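# Place marked leather strap under the lever press ram

## Task

Put the leather strap flat on the lever press's white board, with its marked face upward and its marked ring directly beneath the middle of the ram.

## Robot and tools

ROBOT. Two arms, left_arm and right_arm, each ending in a two-finger gripper. The fingers point along the gripper's own +z axis and close along its y axis. end_effector_position is the spot between the pads when they are shut; closed fingertips reach about 19 mm past it, open ones about 6 mm. A block juts roughly 10 cm from the last joint's axis toward the gripper's +x and turns with it.

FRAME. Everything uses the scene frame: origin at table-top height, halfway between the two nominal arm bases, +z up, +x out over the table, left_arm on the +y side (not the image side). Positions are in metres, orientation as quaternion w x y z, velocities in m/s and rad/s. Printed hand poses may be off by a few centimetres, more at long reach.

ROW LAYOUT (shared by execute_actions and move). One row is a single list of 18 numbers covering both arms, even if only one moves: left_arm dx, dy, dz, rx, ry, rz, then left_gripper position, force_limit, speed; then the same nine for right_arm/right_gripper. The six pose numbers are an offset, not a pose: displacement along scene x, y, z and a rotation vector about the Hand target's position, counted from that arm's Hand target as it stood when the action or move began. Scale: 1.0 = 0.6 m or 180 degrees, range -1 to 1. All zeros means stay at (or return to) the Hand target. The three gripper numbers are absolute settings in [-1, 1]: position +1 fully open (85 mm), about -0.8 pads touching, -1 close until blocked; force_limit sets how hard the motor may squeeze (higher = firmer grip, roughly 30 to 100 N per pad on a slow close, more on a fast close from well open); speed sets finger speed, about 20 mm/s at -1, 85 at 0, 150 at +1. Both start at +1. Always resend a gripper's previous numbers to keep it unchanged, since 0 is itself a command.

execute_actions(actions, cameras). actions is a list of actions; each action is a list of 1 to 15 rows, each row run for one 1/30 s step; a short list repeats its last row until the action's 15 steps (0.5 s) end. Every row in an action counts from the same start pose, and each new action restarts from the current Hand target, so repeating an offset keeps moving. An empty list just reports state and images.

move(target, speed, blend, stop_force, zero, blocking, cameras). target is one 18-number row or a list of up to 15 rows; every row's offsets count from the Hand targets at the move's start. Paths are straight, end together, take at least 0.5 s and are cut off at 10 s. speed is top path speed in m/s (0.002 to 3.2, default 0.25; turning up to twice that in rad/s), one value or one per target. blend (m) rounds corners in a list. stop_force (N, 4 to 120) ends an arm's path when its wrist sensor feels that much push against its travel; do not use it when the gripper rotates, or when backing off something it presses on. zero (bool, only with stop_force) re-zeroes moving arms first. blocking=false returns early and lets the move run (not allowed with stop_force). Moves do not avoid obstacles; steer paths around an arm's own base. The result adds a move: line such as done, off_target, moving, held or fault, plus limits like paced or held.

wait(seconds 0 to 10) lets time pass with commands held. stop brakes a running move (fingers continue). zoom_image(camera, region [x0, y0, x1, y1] pixels, at most 504x504) magnifies the latest image of cam_head_left, cam_head_right, cam_high, cam_low, cam_left_wrist or cam_right_wrist (all 896x504). zero_wrist_force(arm) zeroes that arm's force sensor. finished_scene(scene) ends the current scene; give its number, and do it only when the strap stays in place without the robot.

RESULTS. Hand target is the last commanded pose (after clipping) that the next offsets count from; the gripper may rest short of it, and only a new command closes that gap. Joint positions and torques are listed base to gripper; Joint velocities may read within noise. Wrist force and Wrist torque are in the gripper's own axes, plus a line with the peak since last shown. object_status: 0 moving, 1 blocked while opening, 2 blocked while closing (a real grip), 3 reached the commanded position or pads met. position_measured is in counts: 3 open, 78 about 60 mm, 130 about 40 mm, 180 about 20 mm, 230 closed. Tool commands shows present gripper commands.

CONTROL LIMITS. Commanded orientation is clipped each step to within 32 degrees of the measured one. Joint speeds are capped, so large moves may lag. A clearance check withholds commands that bring the arms too close, but contact is still possible.

AVOID. Letting the strap fall off the table or leaving it off the table; dropping or releasing it while moving; slamming or pressing hard, since the arms are stiff and a target slightly past a firm contact can trigger a fault. A net outside force near 150 N (plus or minus 25) or joint contact torque at its limit (306, 306, 139, 50.2, 50.2, 50.2 N m) freezes that arm for 10 s; a held weight counts. Avoid squeezing the strap hard while it still rests on something, pressing the arms against each other, or closing a gripper on the other arm's fingers. Stretched arms and held loads heat motors: MOTOR HOT appears at 70 °C and 85 °C locks the arm for 30 to 60 s. Loose objects may occasionally get nudged by outside pushes.

Each tool is called after ">>>" as name(argument=value, ...), one argument or row to a line, values as JSON.

## Session

>>> execute_actions(
  actions=[],
)

Scene clock: 0.00 s.
left_arm: end_effector_position=(+0.9449, -0.0068, +0.3315) position_measured=3 object_status=3 end_effector_quat_wxyz=(+0.022, +0.840, +0.477, +0.258) | right_arm: end_effector_position=(+0.0059, -0.0004, +0.2665) position_measured=3 object_status=3 end_effector_quat_wxyz=(+0.711, +0.273, -0.631, +0.150)
Joint positions: left_arm=[-0.755 -0.954 1.182 -2.019 -1.091 1.421] | right_arm=[4.482 -1.97 -1.887 -2.499 2.281 -0.247]
Joint velocities: within noise
Joint torques (N m): no reading
Motor temperatures (°C): left_arm=[37 32 32 37 33 35] | right_arm=[32 28 28 40 39 40]
Wrist force (N): no reading
Wrist torque (N m): no reading
Wrist force, peak (N): no reading
Hand target: left_arm +0.9449, -0.0068, +0.3315; +0.022, +0.840, +0.477, +0.258 | right_arm +0.0059, -0.0004, +0.2665; +0.711, +0.273, -0.631, +0.150
Tool commands: left_gripper/position=+1.0 left_gripper/force_limit=+1.0 left_gripper/speed=+1.0 right_gripper/position=+1.0 right_gripper/force_limit=+1.0 right_gripper/speed=+1.0

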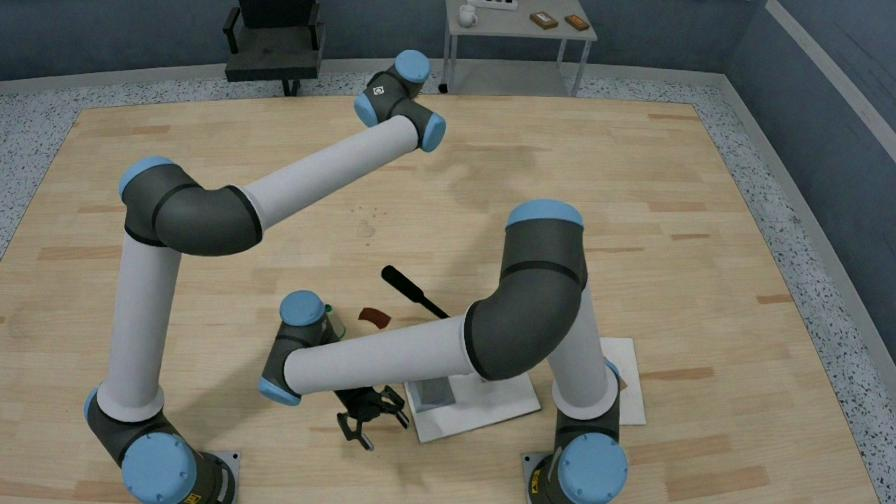

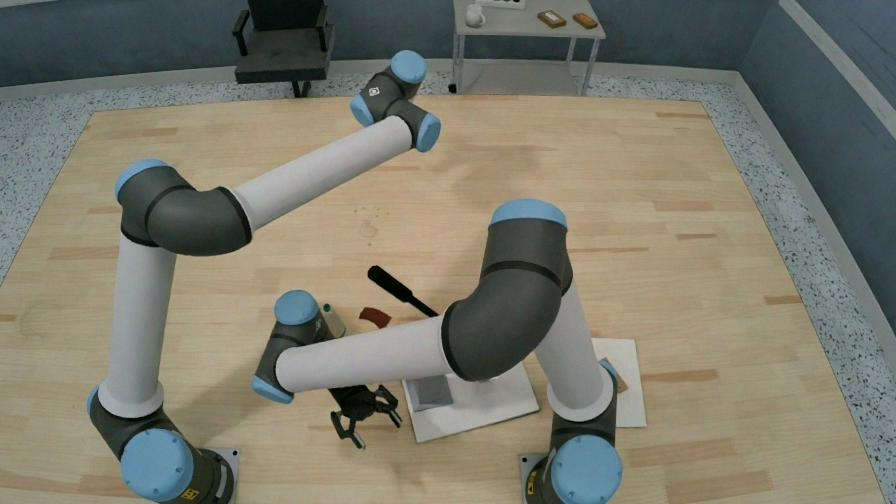

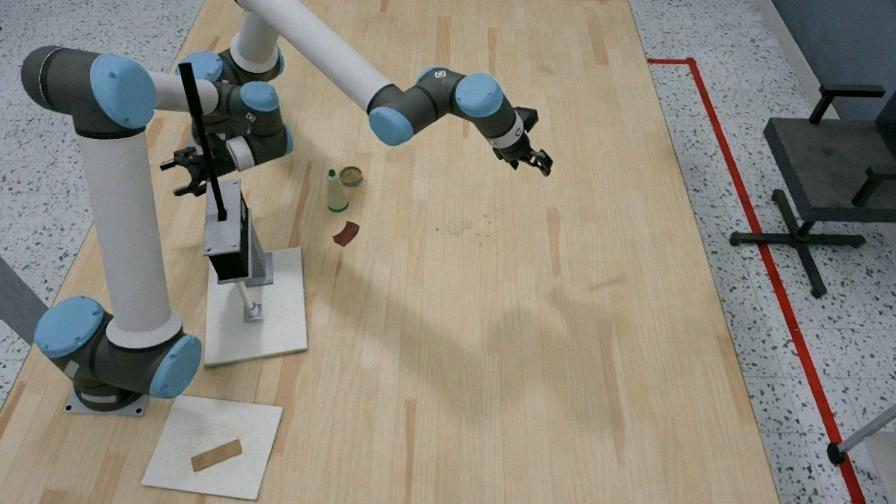

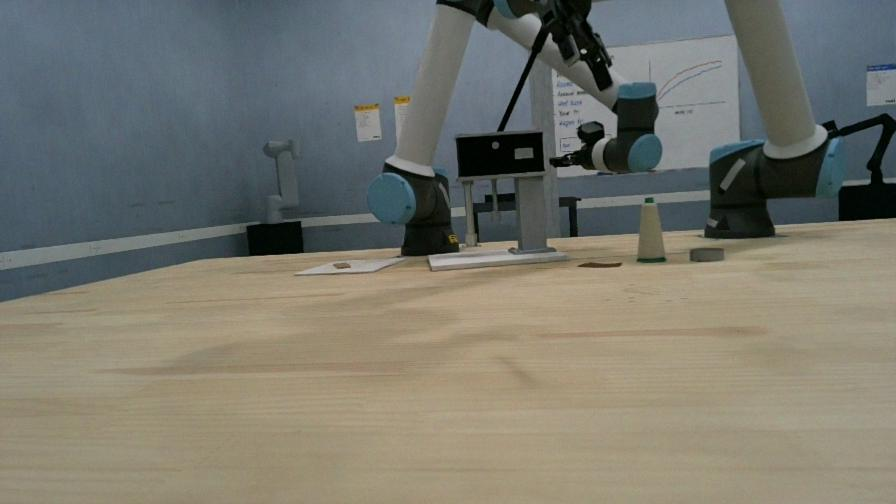

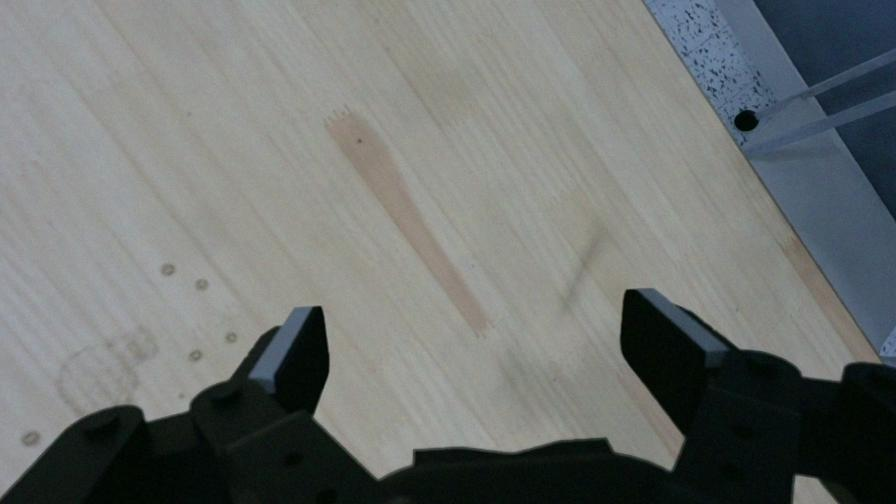

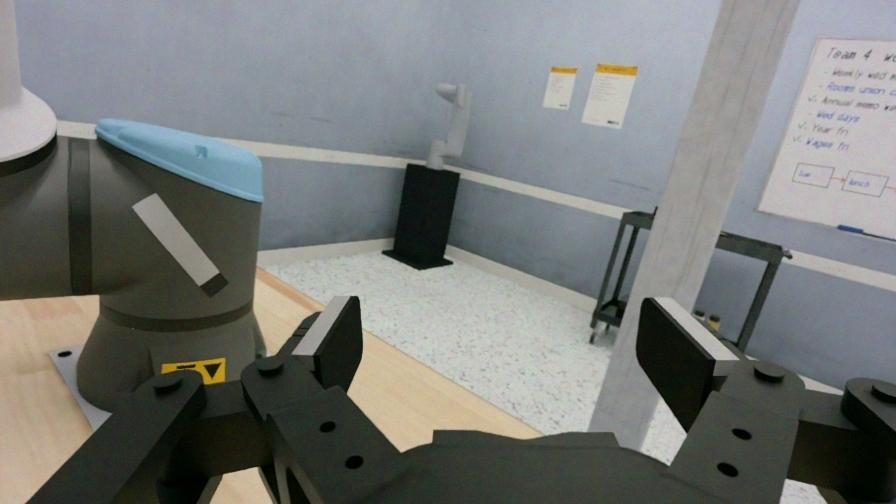

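>>> move(
  target=[0,0,0,0,0,0,1,1,1,0,0,0.62,0,0,0,1,1,1],
  speed=0.3,
  cameras=["cam_high","cam_head_left","cam_low"],
)

Scene clock: 1.83 s.
left_arm: end_effector_position=(+0.9449, -0.0068, +0.3315) position_measured=3 object_status=3 end_effector_quat_wxyz=(+0.022, +0.840, +0.477, +0.258) | right_arm: end_effector_position=(+0.0056, -0.0017, +0.4199) position_measured=3 object_status=3 end_effector_quat_wxyz=(+0.710, +0.273, -0.632, +0.150)
Joint positions: left_arm=[-0.755 -0.954 1.182 -2.019 -1.091 1.421] | right_arm=[4.481 -1.824 -1.769 -2.759 2.281 -0.245]
Joint velocities: within noise
Joint torques (N m): left_arm=[-1.62 -111.88 -51.13 -3.67 1.24 0.82] | right_arm=[-8.04 43.14 34.65 0.07 -0.82 -1.69]
Motor temperatures (°C): left_arm=[37 32 32 37 33 35] | right_arm=[32 28 28 40 39 40]
Wrist force (N): left_arm=[0.3 -0.2 0.4] | right_arm=[0.4 0.7 1.1]
Wrist torque (N m): left_arm=[-0.04 -0.04 0.00] | right_arm=[0.06 -0.06 -0.04]
Wrist force, peak (N): left_arm=[0.5 0.4 0.4] | right_arm=[15.5 3.6 1.5]
Hand target: left_arm +0.9449, -0.0068, +0.3315; +0.022, +0.840, +0.477, +0.258 | right_arm +0.0056, -0.0017, +0.4197; +0.710, +0.274, -0.632, +0.150 (not the last commanded pose)
Off the commanded pose: left_arm 0.000 m, 0 deg | right_arm 0.219 m, 0 deg.
move: held (right_arm; a check stopped the path); limits=held
pose unreachable (right arm): on one or more control steps of this call, first in action 0 (counted from 0), this arm could not follow its commanded pose, so it was not sent that pose on those steps. It may still have moved: this result reports where it is.
cause: moving toward the commanded pose would bring a part of the arm too close to another arm (a part of this arm just beyond joint 4 (wrist 1) and a part of the left arm just beyond its joint 3 (elbow)).
Images, in order (width x height): cam_head_left 896x504, cam_high 896x504, cam_low 896x504.

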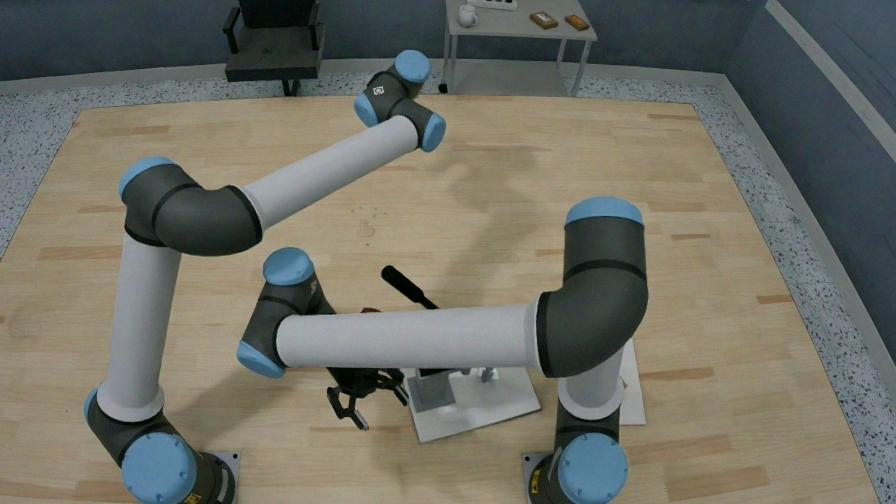

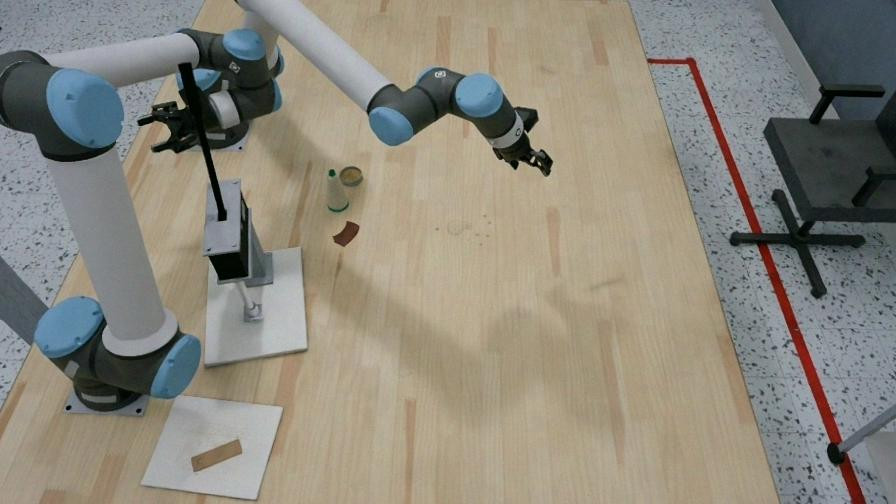

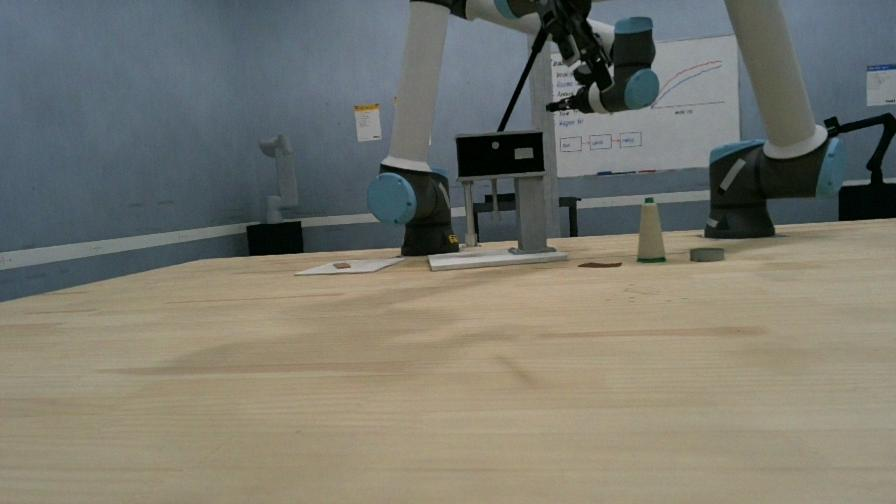

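>>> move(
  target=[0.1,0.9,0.1,0,0,0.2,1,1,1,0,0,0,0,0,0,1,1,1],
  speed=0.4,
  cameras=[],
)

>>> move(
  target=[0,0,0,0,0,0,1,1,1,0,-0.05,0.33,0,0,0,1,1,1],
  speed=0.3,
  cameras=["cam_high","cam_low","cam_head_left"],
)

Scene clock: 4.17 s.
left_arm: end_effector_position=(+1.0048, +0.5329, +0.3915) position_measured=3 object_status=3 end_effector_quat_wxyz=(-0.059, +0.651, +0.713, +0.252) | right_arm: end_effector_position=(+0.0056, -0.0017, +0.4197) position_measured=3 object_status=3 end_effector_quat_wxyz=(+0.710, +0.274, -0.632, +0.150)
Joint positions: left_arm=[-0.279 -1.056 1.22 -1.874 -1.064 1.25] | right_arm=[4.481 -1.824 -1.769 -2.758 2.281 -0.245]
Joint velocities: within noise
Joint torques (N m): left_arm=[3.36 -92.7 -59.98 0.05 3.75 -2.15] | right_arm=[8.37 40.93 35.77 -0.58 -2.86 -0.98]
Motor temperatures (°C): left_arm=[37 32 32 37 33 35] | right_arm=[32 28 28 40 39 40]
Wrist force (N): left_arm=[0.2 0.4 0.2] | right_arm=[0.1 0.4 0.8]
Wrist torque (N m): left_arm=[0.07 -0.03 0.03] | right_arm=[0.01 -0.01 -0.04]
Wrist force, peak (N): left_arm=[3.7 1.4 1.0] | right_arm=[0.0 0.5 1.3]
Hand target: left_arm +1.0049, +0.5332, +0.3915; -0.059, +0.651, +0.713, +0.252 | right_arm +0.0056, -0.0017, +0.4197; +0.710, +0.274, -0.632, +0.150
Off the commanded pose: left_arm 0.000 m, 0 deg | right_arm 0.000 m, 0 deg.
move: done
No camera images: "cameras" was empty.

Scene clock: 5.50 s.
left_arm: end_effector_position=(+1.0049, +0.5332, +0.3915) position_measured=3 object_status=3 end_effector_quat_wxyz=(-0.059, +0.651, +0.713, +0.252) | right_arm: end_effector_position=(+0.0049, -0.0282, +0.5784) position_measured=3 object_status=3 end_effector_quat_wxyz=(+0.709, +0.274, -0.633, +0.149)
Joint positions: left_arm=[-0.279 -1.056 1.22 -1.874 -1.064 1.25] | right_arm=[4.472 -1.703 -1.621 -3.023 2.272 -0.243]
Joint velocities: within noise
Joint torques (N m): left_arm=[9.3 -94.07 -59.17 -0.46 0.33 -1.81] | right_arm=[9.6 36.5 37.34 0.08 2.77 0.87]
Motor temperatures (°C): left_arm=[37 32 32 37 33 35] | right_arm=[32 28 28 40 39 40]
Wrist force (N): left_arm=[0.5 0.5 0.1] | right_arm=[-0.1 0.1 0.6]
Wrist torque (N m): left_arm=[0.07 -0.09 0.03] | right_arm=[-0.01 0.01 0.02]
Wrist force, peak (N): left_arm=[0.4 1.0 0.0] | right_arm=[13.0 1.8 1.5]
Hand target: left_arm +1.0049, +0.5332, +0.3915; -0.059, +0.651, +0.713, +0.252 | right_arm +0.0049, -0.0282, +0.5782; +0.709, +0.274, -0.633, +0.149 (not the last commanded pose)
Off the commanded pose: left_arm 0.000 m, 0 deg | right_arm 0.039 m, 0 deg.
move: held (right_arm; a check stopped the path); limits=held
pose unreachable (right arm): on one or more control steps of this call, first in action 0 (counted from 0), this arm could not follow its commanded pose, so it was not sent that pose on those steps. It may still have moved: this result reports where it is.
cause: moving toward the commanded pose would bring two parts of the arm too close to each other (its gripper and another part of the arm, with joints 4 (wrist 1) to 6 (wrist 3) between them).
Images, in order (width x height): cam_head_left 896x504, cam_high 896x504, cam_low 896x504.

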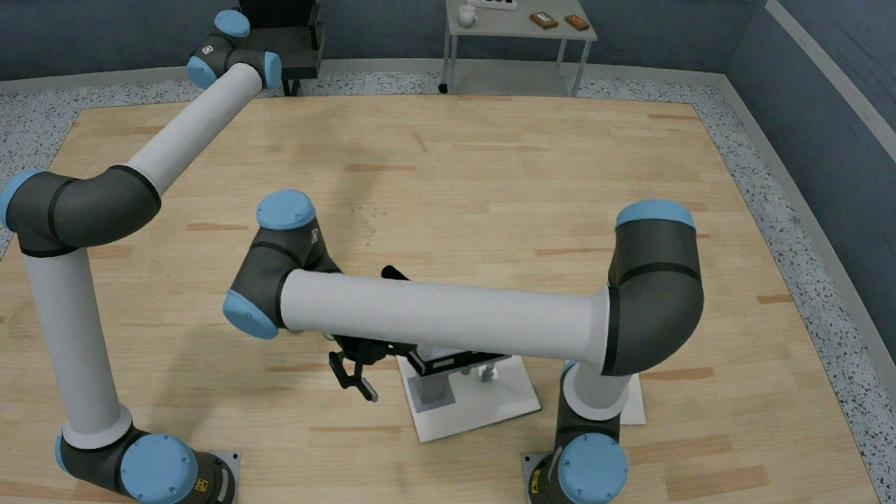

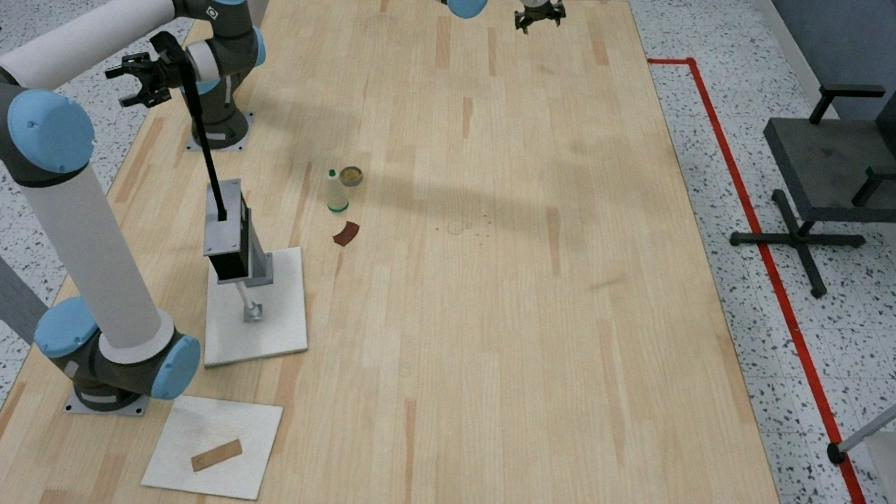

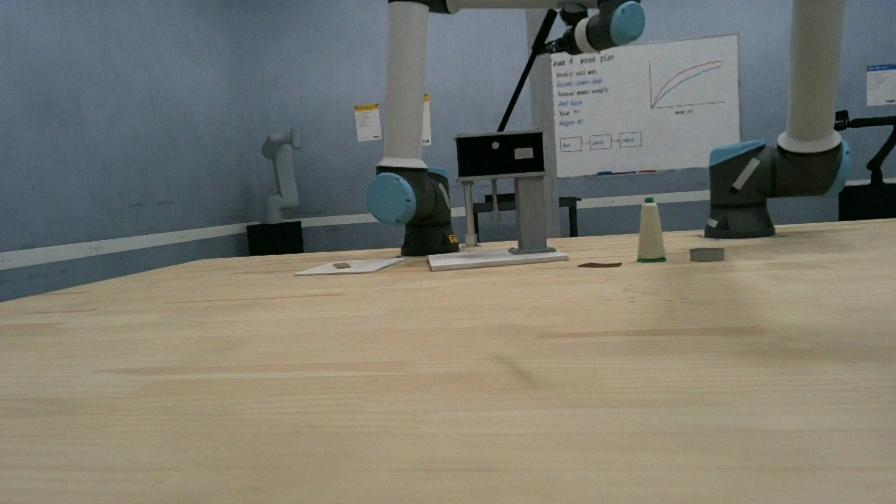

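>>> move(
  target=[
    [0,0,0,0,0,0,1,1,1,-0.03,0,0.05,0.1443,-0.204,0,1,1,1],
    [0,0,0,0,0,0,1,1,1,0,0,0.25,0.1443,-0.204,0,1,1,1],
  ],
  speed=0.3,
  cameras=["cam_high","cam_low"],
)

Scene clock: 8.37 s.
left_arm: end_effector_position=(+1.0049, +0.5332, +0.3915) position_measured=3 object_status=3 end_effector_quat_wxyz=(-0.059, +0.651, +0.713, +0.252) | right_arm: end_effector_position=(+0.0048, -0.0282, +0.7281) position_measured=3 object_status=3 end_effector_quat_wxyz=(-0.397, -0.363, +0.839, -0.083)
Joint positions: left_arm=[-0.279 -1.056 1.22 -1.874 -1.064 1.25] | right_arm=[4.555 -1.469 -1.311 -2.595 2.122 0.39]
Joint velocities: within noise
Joint torques (N m): left_arm=[8.15 -94.77 -55.92 -1.08 -1.75 -1.6] | right_arm=[-14.3 21.22 56.12 -0.43 -2.43 -1.56]
Motor temperatures (°C): left_arm=[37 32 32 37 33 35] | right_arm=[32 28 28 40 39 40]
Wrist force (N): left_arm=[0.5 0.6 0.3] | right_arm=[-0.1 1.0 1.1]
Wrist torque (N m): left_arm=[0.09 -0.08 0.03] | right_arm=[0.22 -0.12 0.01]
Wrist force, peak (N): left_arm=[0.7 0.7 0.4] | right_arm=[-0.7 0.6 3.3]
Hand target: left_arm +1.0049, +0.5332, +0.3915; -0.059, +0.651, +0.713, +0.252 | right_arm +0.0049, -0.0282, +0.7282; -0.397, -0.363, +0.839, -0.084
Off the commanded pose: left_arm 0.000 m, 0 deg | right_arm 0.000 m, 0 deg.
move: done
Images, in order (width x height): cam_high 896x504, cam_low 896x504.

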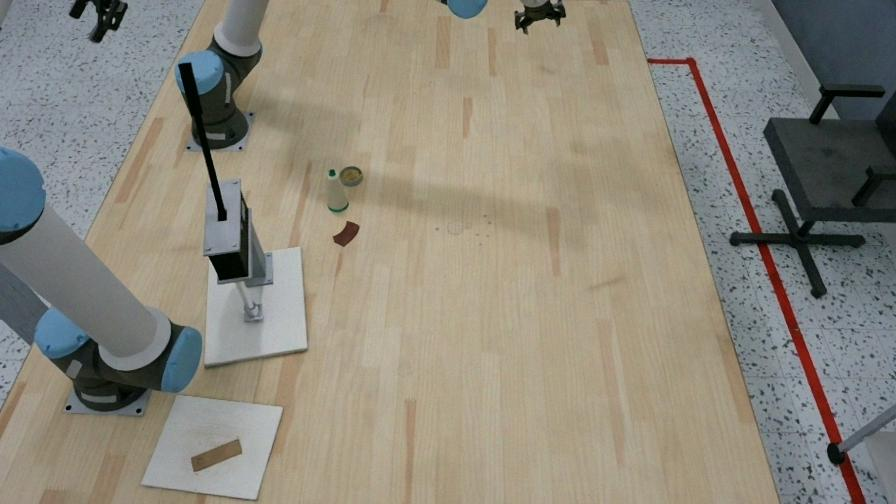

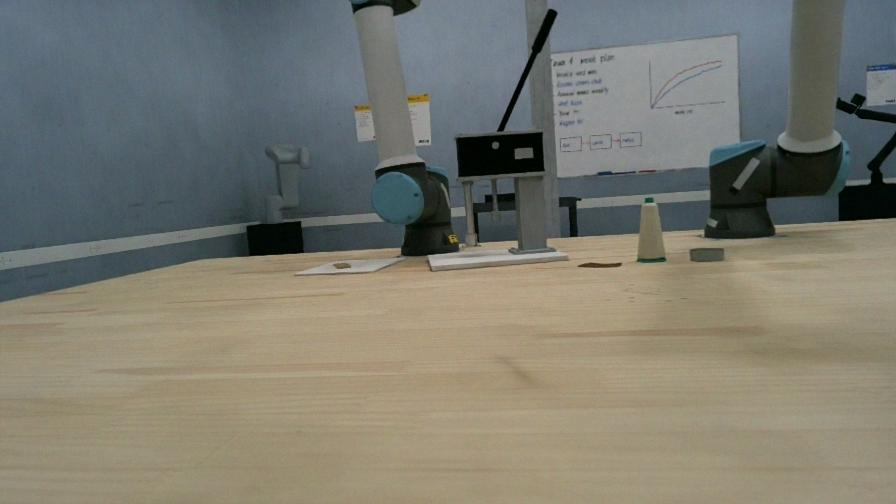

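>>> move(
  target=[
    [0,0,0,0,0,0,1,1,1,0.55,-0.24,0.0,-0.046,0.051,-0.113,1,1,1],
    [0,0,0,0,0,0,1,1,1,0.7,-0.5,-0.03,-0.069,0.077,-0.17,1,1,1],
  ],
  speed=0.5,
  blend=[0.05,0],
  cameras=["cam_low"],
)

Scene clock: 14.73 s.
left_arm: end_effector_position=(+1.0049, +0.5332, +0.3915) position_measured=3 object_status=3 end_effector_quat_wxyz=(-0.059, +0.651, +0.713, +0.252) | right_arm: end_effector_position=(+0.4247, -0.3281, +0.7102) position_measured=3 object_status=3 end_effector_quat_wxyz=(-0.538, -0.093, +0.838, -0.022)
Joint positions: left_arm=[-0.279 -1.056 1.22 -1.874 -1.064 1.25] | right_arm=[3.566 -1.845 -0.999 -2.991 1.808 0.041]
Joint velocities: within noise
Joint torques (N m): left_arm=[0.04 -94.45 -51.15 -2.2 -1.69 -1.67] | right_arm=[-13.76 46.99 53.83 -2.74 -3.46 -1.41]
Motor temperatures (°C): left_arm=[37 32 32 37 33 35] | right_arm=[32 28 28 40 39 40]
Wrist force (N): left_arm=[0.4 0.2 0.2] | right_arm=[-0.2 0.0 0.8]
Wrist torque (N m): left_arm=[0.03 -0.06 0.03] | right_arm=[0.02 0.14 0.08]
Wrist force, peak (N): left_arm=[0.1 0.6 0.8] | right_arm=[1.3 3.6 2.1]
Hand target: left_arm +1.0049, +0.5332, +0.3915; -0.059, +0.651, +0.713, +0.252 | right_arm +0.4249, -0.3282, +0.7102; -0.538, -0.093, +0.838, -0.021
Off the commanded pose: left_arm 0.000 m, 0 deg | right_arm 0.000 m, 0 deg.
move: done
Images, in order (width x height): cam_low 896x504.

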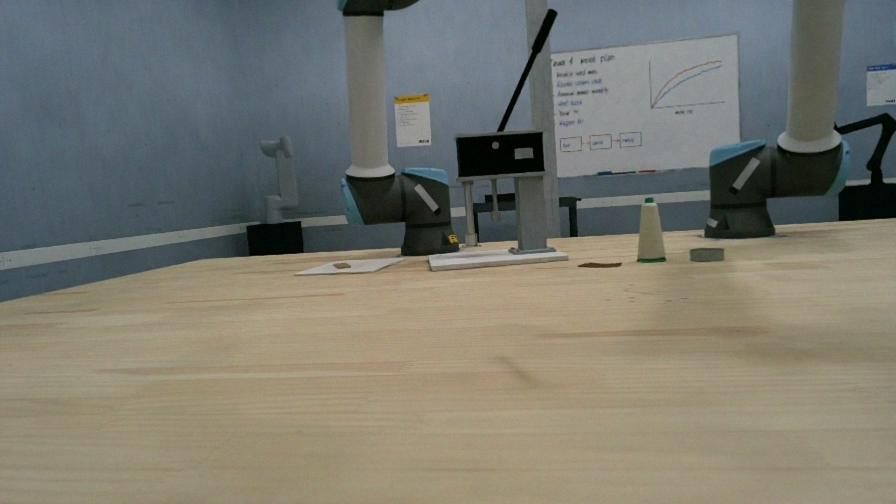

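>>> move(
  target=[0,0,0,0,0,0,1,1,1,0.125,-0.553,-0.767,-0.023,0.0256,-0.057,1,1,1],
  speed=0.4,
)

Scene clock: 17.00 s.
left_arm: end_effector_position=(+1.0049, +0.5332, +0.3915) position_measured=3 object_status=3 end_effector_quat_wxyz=(-0.059, +0.651, +0.713, +0.252) | right_arm: end_effector_position=(+0.4998, -0.6598, +0.2502) position_measured=3 object_status=3 end_effector_quat_wxyz=(-0.574, +0.001, +0.819, +0.000)
Joint positions: left_arm=[-0.279 -1.056 1.22 -1.874 -1.064 1.25] | right_arm=[3.096 -2.107 -1.483 -2.344 1.518 -0.019]
Joint velocities: within noise
Joint torques (N m): left_arm=[-0.26 -97.01 -49.07 -2.98 -1.6 -1.31] | right_arm=[-14.87 65.47 51.6 0.66 -4.02 -1.45]
Motor temperatures (°C): left_arm=[37 32 32 37 33 35] | right_arm=[32 28 28 40 39 40]
Wrist force (N): left_arm=[0.4 0.5 0.4] | right_arm=[-0.6 0.1 1.0]
Wrist torque (N m): left_arm=[0.07 -0.07 0.03] | right_arm=[0.10 0.12 0.05]
Wrist force, peak (N): left_arm=[0.6 0.4 0.8] | right_arm=[-2.4 -1.9 2.3]
Hand target: left_arm +1.0049, +0.5332, +0.3915; -0.059, +0.651, +0.713, +0.252 | right_arm +0.4999, -0.6600, +0.2500; -0.574, +0.001, +0.819, +0.000
Off the commanded pose: left_arm 0.000 m, 0 deg | right_arm 0.000 m, 0 deg.
move: done

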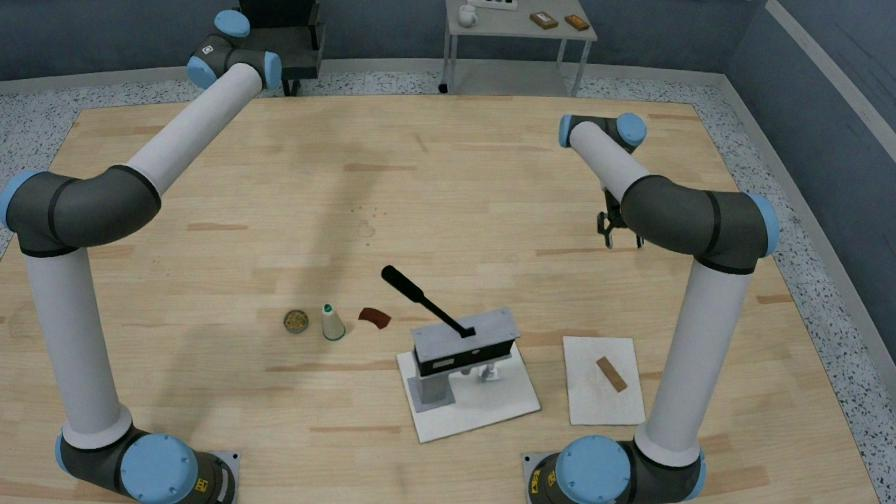

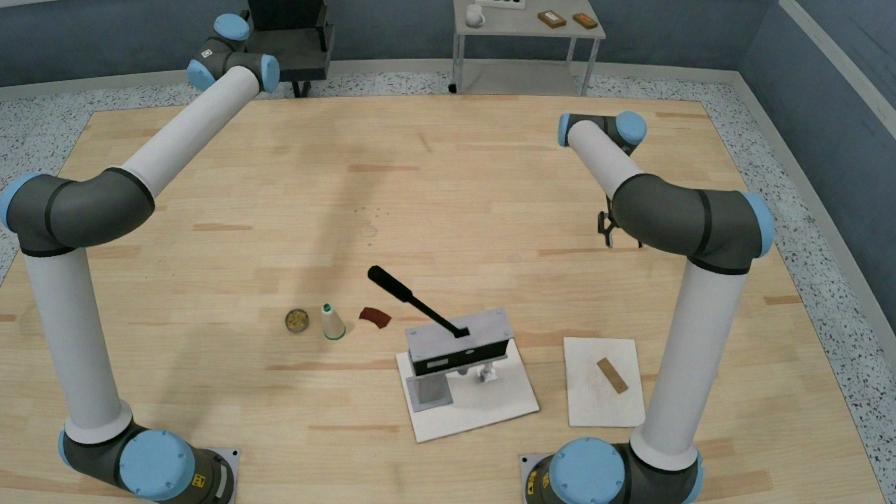

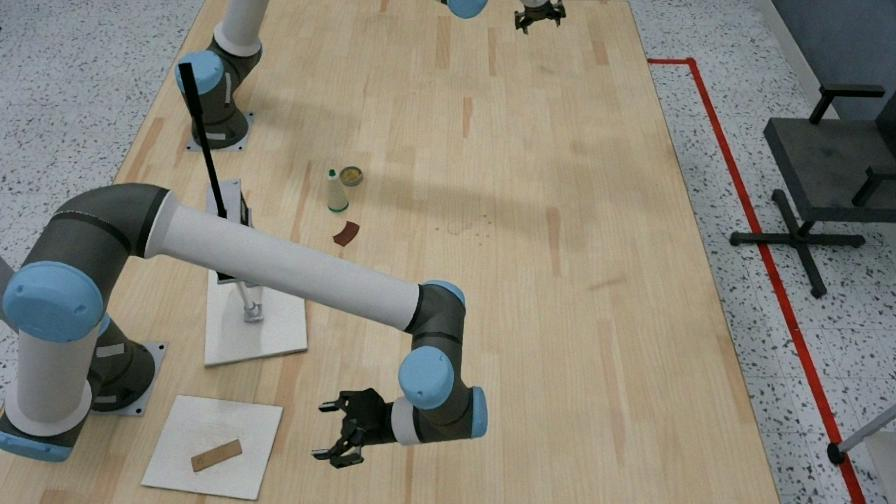

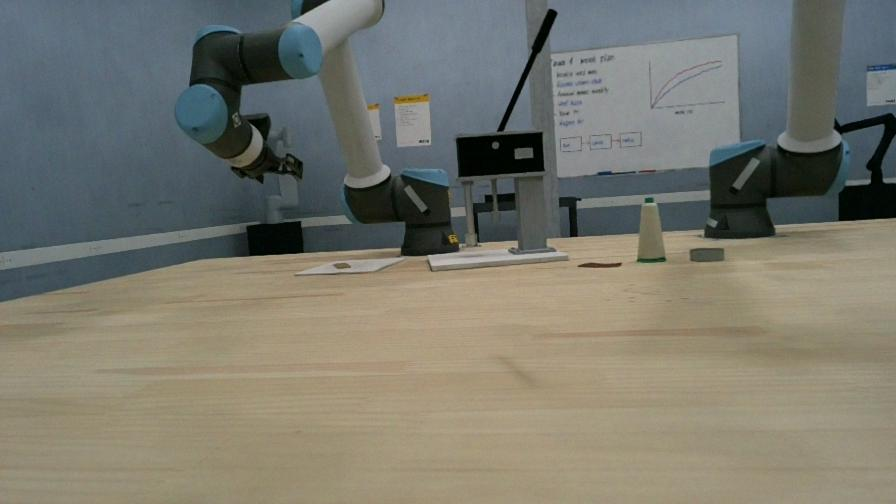

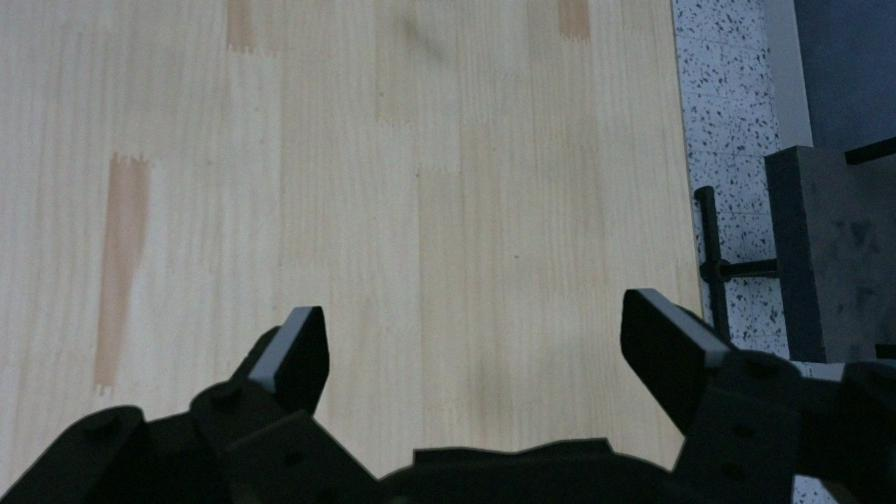

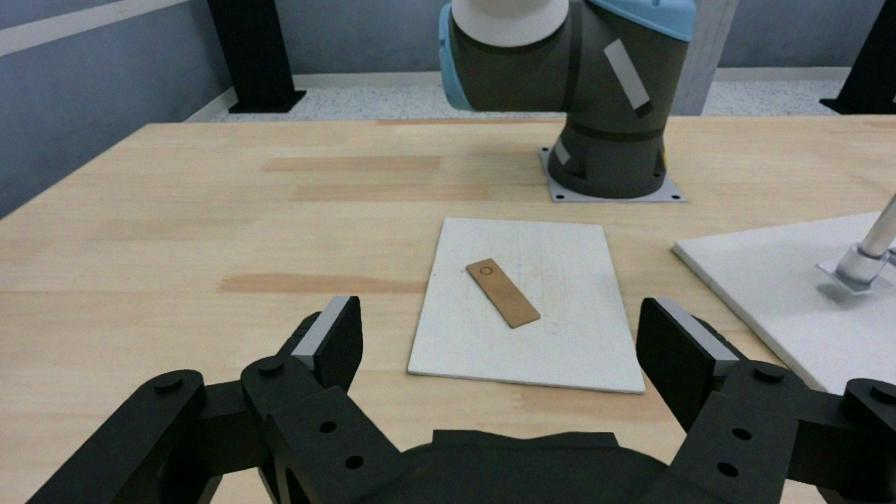

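>>> move(
  target=[0,0,0,0,0,0,1,1,1,-0.3167,0.1417,-0.267,0,0,0.106,0.15,-0.8,-1],
  speed=0.3,
  cameras=["cam_right_wrist","cam_high"],
)

Scene clock: 19.93 s.
left_arm: end_effector_position=(+1.0049, +0.5332, +0.3915) position_measured=3 object_status=3 end_effector_quat_wxyz=(-0.059, +0.651, +0.713, +0.252) | right_arm: end_effector_position=(+0.3099, -0.5749, +0.0898) position_measured=110 object_status=0 end_effector_quat_wxyz=(-0.566, -0.135, +0.808, -0.095)
Joint positions: left_arm=[-0.279 -1.056 1.22 -1.874 -1.064 1.25] | right_arm=[3.343 -1.964 -2.077 -1.891 1.437 -0.048]
Joint velocities: within noise
Joint torques (N m): left_arm=[2.99 -96.04 -46.13 -3.55 -1.92 -0.88] | right_arm=[10.33 71.99 22.74 0.77 2.77 2.12]
Motor temperatures (°C): left_arm=[37 32 32 37 33 35] | right_arm=[32 28 28 40 39 40]
Wrist force (N): left_arm=[0.5 0.5 0.5] | right_arm=[-0.6 -0.1 0.6]
Wrist torque (N m): left_arm=[0.08 -0.08 0.03] | right_arm=[0.11 0.22 0.02]
Wrist force, peak (N): left_arm=[0.3 0.9 0.3] | right_arm=[-1.5 1.3 2.4]
Hand target: left_arm +1.0049, +0.5332, +0.3915; -0.059, +0.651, +0.713, +0.252 | right_arm +0.3099, -0.5749, +0.0898; -0.566, -0.135, +0.808, -0.095
Off the commanded pose: left_arm 0.000 m, 0 deg | right_arm 0.000 m, 0 deg.
move: done
Images, in order (width x height): cam_high 896x504, cam_right_wrist 896x504.

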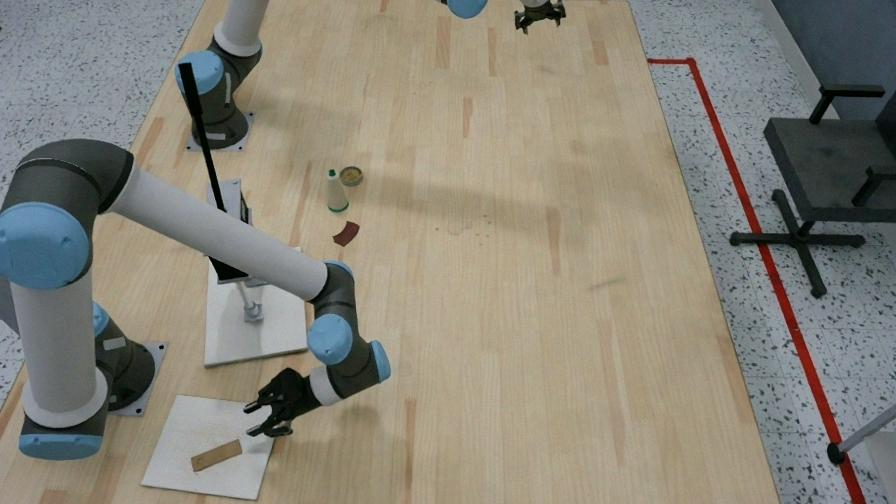

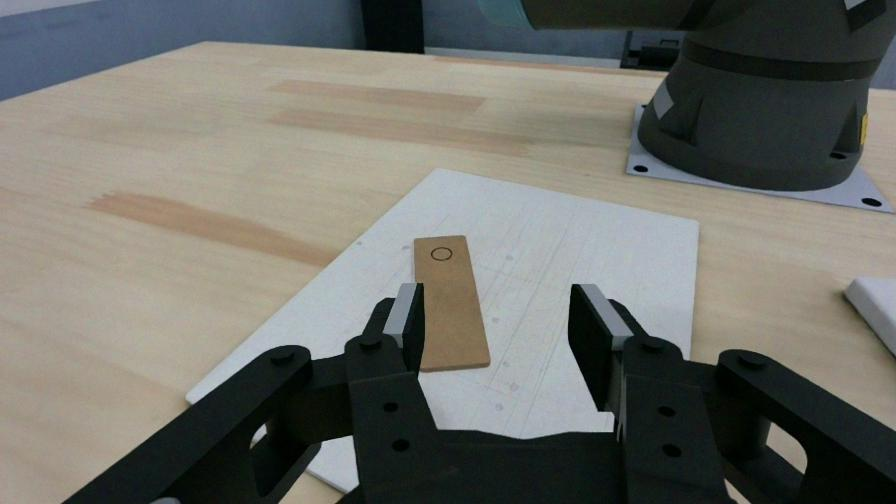

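>>> move(
  target=[0,0,0,0,0,0,1,1,1,-0.0867,-0.0555,-0.058,0,0,0.033,0.15,-0.8,-1],
  speed=0.2,
  cameras=["cam_right_wrist","cam_high"],
)

Scene clock: 21.50 s.
left_arm: end_effector_position=(+1.0049, +0.5332, +0.3915) position_measured=3 object_status=3 end_effector_quat_wxyz=(-0.059, +0.651, +0.713, +0.252) | right_arm: end_effector_position=(+0.2579, -0.6082, +0.0551) position_measured=110 object_status=3 end_effector_quat_wxyz=(-0.560, -0.176, +0.800, -0.124)
Joint positions: left_arm=[-0.279 -1.056 1.22 -1.874 -1.064 1.25] | right_arm=[3.351 -1.947 -2.212 -1.767 1.347 -0.082]
Joint velocities: within noise
Joint torques (N m): left_arm=[1.19 -93.46 -43.06 -3.9 -1.65 -1.58] | right_arm=[8.43 68.44 15.91 1.5 -3.61 -1.71]
Motor temperatures (°C): left_arm=[37 32 32 37 33 35] | right_arm=[32 28 28 40 39 40]
Wrist force (N): left_arm=[0.4 0.3 -0.1] | right_arm=[-0.1 0.6 0.7]
Wrist torque (N m): left_arm=[0.04 -0.06 0.03] | right_arm=[0.24 0.17 0.06]
Wrist force, peak (N): left_arm=[-0.2 1.0 0.0] | right_arm=[-0.6 1.0 1.6]
Hand target: left_arm +1.0049, +0.5332, +0.3915; -0.059, +0.651, +0.713, +0.252 | right_arm +0.2578, -0.6082, +0.0550; -0.560, -0.176, +0.800, -0.124
Off the commanded pose: left_arm 0.000 m, 0 deg | right_arm 0.000 m, 0 deg.
move: done
Images, in order (width x height): cam_high 896x504, cam_right_wrist 896x504.

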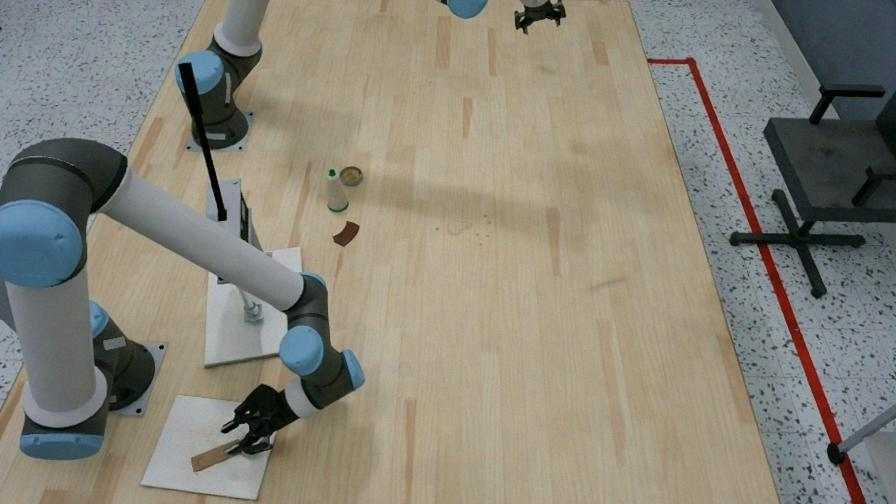

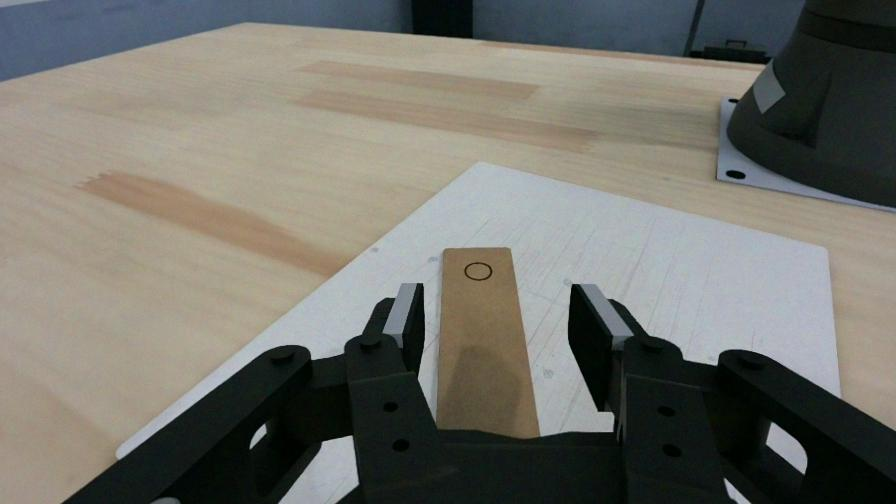

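>>> move(
  target=[0,0,0,0,0,0,1,1,1,-0.0327,-0.0245,-0.0267,0,0,0,0.15,-0.8,-1],
  speed=0.1,
  cameras=["cam_right_wrist"],
)

Scene clock: 22.63 s.
left_arm: end_effector_position=(+1.0049, +0.5332, +0.3915) position_measured=3 object_status=3 end_effector_quat_wxyz=(-0.059, +0.651, +0.713, +0.252) | right_arm: end_effector_position=(+0.2383, -0.6228, +0.0391) position_measured=110 object_status=3 end_effector_quat_wxyz=(-0.560, -0.176, +0.800, -0.124)
Joint positions: left_arm=[-0.279 -1.056 1.22 -1.874 -1.064 1.25] | right_arm=[3.331 -1.956 -2.251 -1.717 1.329 -0.089]
Joint velocities: within noise
Joint torques (N m): left_arm=[0.15 -93.12 -44.08 -4.11 -1.83 -2.16] | right_arm=[-14.91 35.64 15.93 1.41 -3.95 -1.44]
Motor temperatures (°C): left_arm=[37 32 32 37 33 35] | right_arm=[32 28 28 40 39 40]
Wrist force (N): left_arm=[0.5 0.5 -0.1] | right_arm=[0.1 0.8 0.9]
Wrist torque (N m): left_arm=[0.07 -0.07 0.03] | right_arm=[0.26 0.12 0.06]
Wrist force, peak (N): left_arm=[0.8 0.9 -0.1] | right_arm=[-0.4 0.4 1.7]
Hand target: left_arm +1.0049, +0.5332, +0.3915; -0.059, +0.651, +0.713, +0.252 | right_arm +0.2382, -0.6229, +0.0390; -0.560, -0.176, +0.800, -0.124
Off the commanded pose: left_arm 0.000 m, 0 deg | right_arm 0.000 m, 0 deg.
move: done
Images, in order (width x height): cam_right_wrist 896x504.

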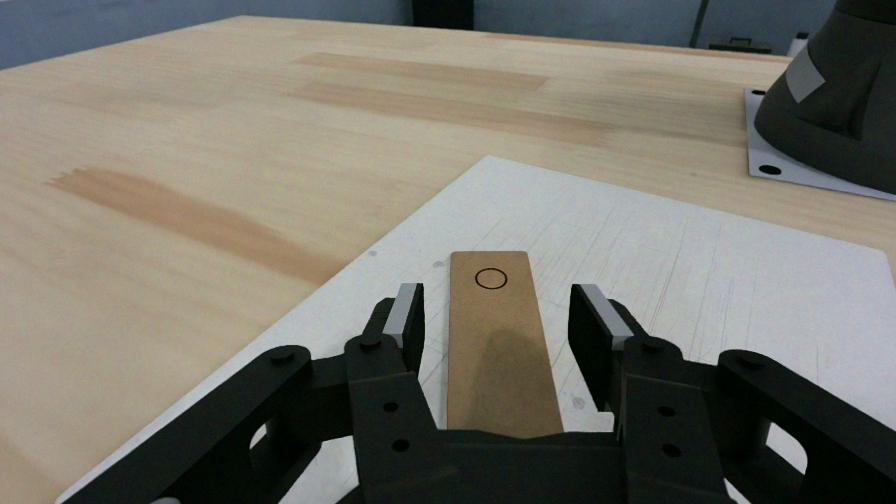

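>>> move(
  target=[
    [0,0,0,0,0,0,1,1,1,0,0,0,0,0,0,0.02,-0.8,-1],
    [0,0,0,0,0,0,1,1,1,0,0,-0.02,0,0,0,0.02,-0.8,-1],
  ],
  speed=0.03,
  cameras=[],
)

>>> move(
  target=[0,0,0,0,0,0,1,1,1,0,0,-0.02,0,0,0,0.02,-0.8,-1],
  speed=0.006,
  stop_force=4,
  cameras=["cam_right_wrist"],
)

Scene clock: 24.27 s.
left_arm: end_effector_position=(+1.0049, +0.5332, +0.3915) position_measured=3 object_status=3 end_effector_quat_wxyz=(-0.059, +0.651, +0.713, +0.252) | right_arm: end_effector_position=(+0.2382, -0.6229, +0.0272) position_measured=127 object_status=3 end_effector_quat_wxyz=(-0.560, -0.176, +0.800, -0.124)
Joint positions: left_arm=[-0.279 -1.056 1.22 -1.874 -1.064 1.25] | right_arm=[3.331 -1.978 -2.254 -1.692 1.329 -0.089]
Joint velocities: within noise
Joint torques (N m): left_arm=[-1.05 -96.99 -44.46 -4.65 -1.45 -1.36] | right_arm=[-14.93 38.49 14.94 1.33 -3.33 -1.87]
Motor temperatures (°C): left_arm=[37 32 32 37 33 35] | right_arm=[32 28 28 40 39 40]
Wrist force (N): left_arm=[-0.3 0.8 0.0] | right_arm=[-0.2 0.6 1.3]
Wrist torque (N m): left_arm=[0.11 0.05 0.03] | right_arm=[0.21 0.14 0.06]
Wrist force, peak (N): left_arm=[1.0 0.5 0.0] | right_arm=[0.2 0.7 1.4]
Hand target: left_arm +1.0049, +0.5332, +0.3915; -0.059, +0.651, +0.713, +0.252 | right_arm +0.2382, -0.6229, +0.0270; -0.560, -0.176, +0.800, -0.124
Off the commanded pose: left_arm 0.000 m, 0 deg | right_arm 0.000 m, 0 deg.
move: done
No camera images: "cameras" was empty.

Scene clock: 26.30 s.
left_arm: end_effector_position=(+1.0049, +0.5332, +0.3915) position_measured=3 object_status=3 end_effector_quat_wxyz=(-0.059, +0.651, +0.713, +0.252) | right_arm: end_effector_position=(+0.2382, -0.6229, +0.0214) position_measured=127 object_status=3 end_effector_quat_wxyz=(-0.560, -0.176, +0.800, -0.124)
Joint positions: left_arm=[-0.279 -1.056 1.22 -1.874 -1.064 1.25] | right_arm=[3.331 -1.989 -2.255 -1.68 1.329 -0.089]
Joint velocities: within noise
Joint torques (N m): left_arm=[-3.15 -94.25 -43.23 -5.03 -1.55 -1.36] | right_arm=[-11.99 62.49 20.1 -1.57 -3.45 -1.43]
Motor temperatures (°C): left_arm=[37 32 32 37 33 35] | right_arm=[32 28 28 40 39 40]
Wrist force (N): left_arm=[0.7 0.5 0.4] | right_arm=[4.4 0.6 -2.0]
Wrist torque (N m): left_arm=[0.07 -0.11 0.03] | right_arm=[0.20 0.07 0.06]
Wrist force, peak (N): left_arm=[0.8 0.6 0.3] | right_arm=[12.7 0.8 -7.2]
Hand target: left_arm +1.0049, +0.5332, +0.3915; -0.059, +0.651, +0.713, +0.252 | right_arm +0.2382, -0.6229, +0.0214; -0.560, -0.176, +0.800, -0.124 (not the last commanded pose)
Off the commanded pose: left_arm 0.000 m, 0 deg | right_arm 0.006 m, 0 deg.
move: contact (right_arm)
Images, in order (width x height): cam_right_wrist 896x504.

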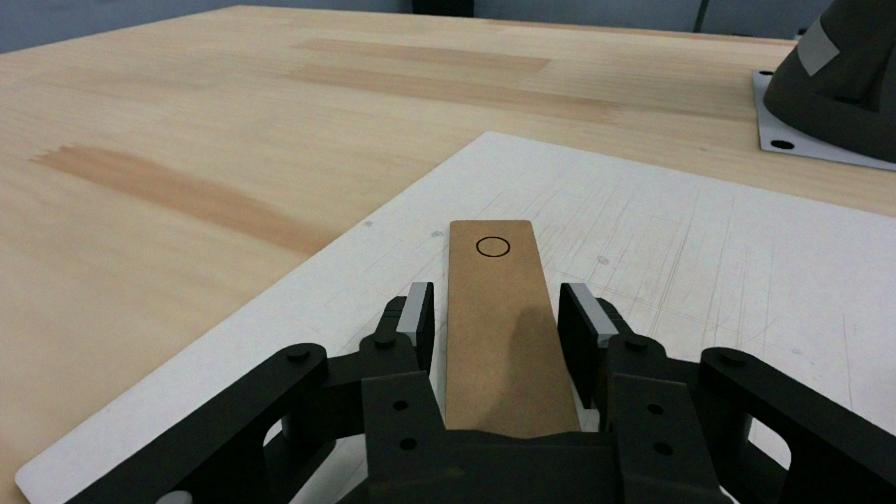

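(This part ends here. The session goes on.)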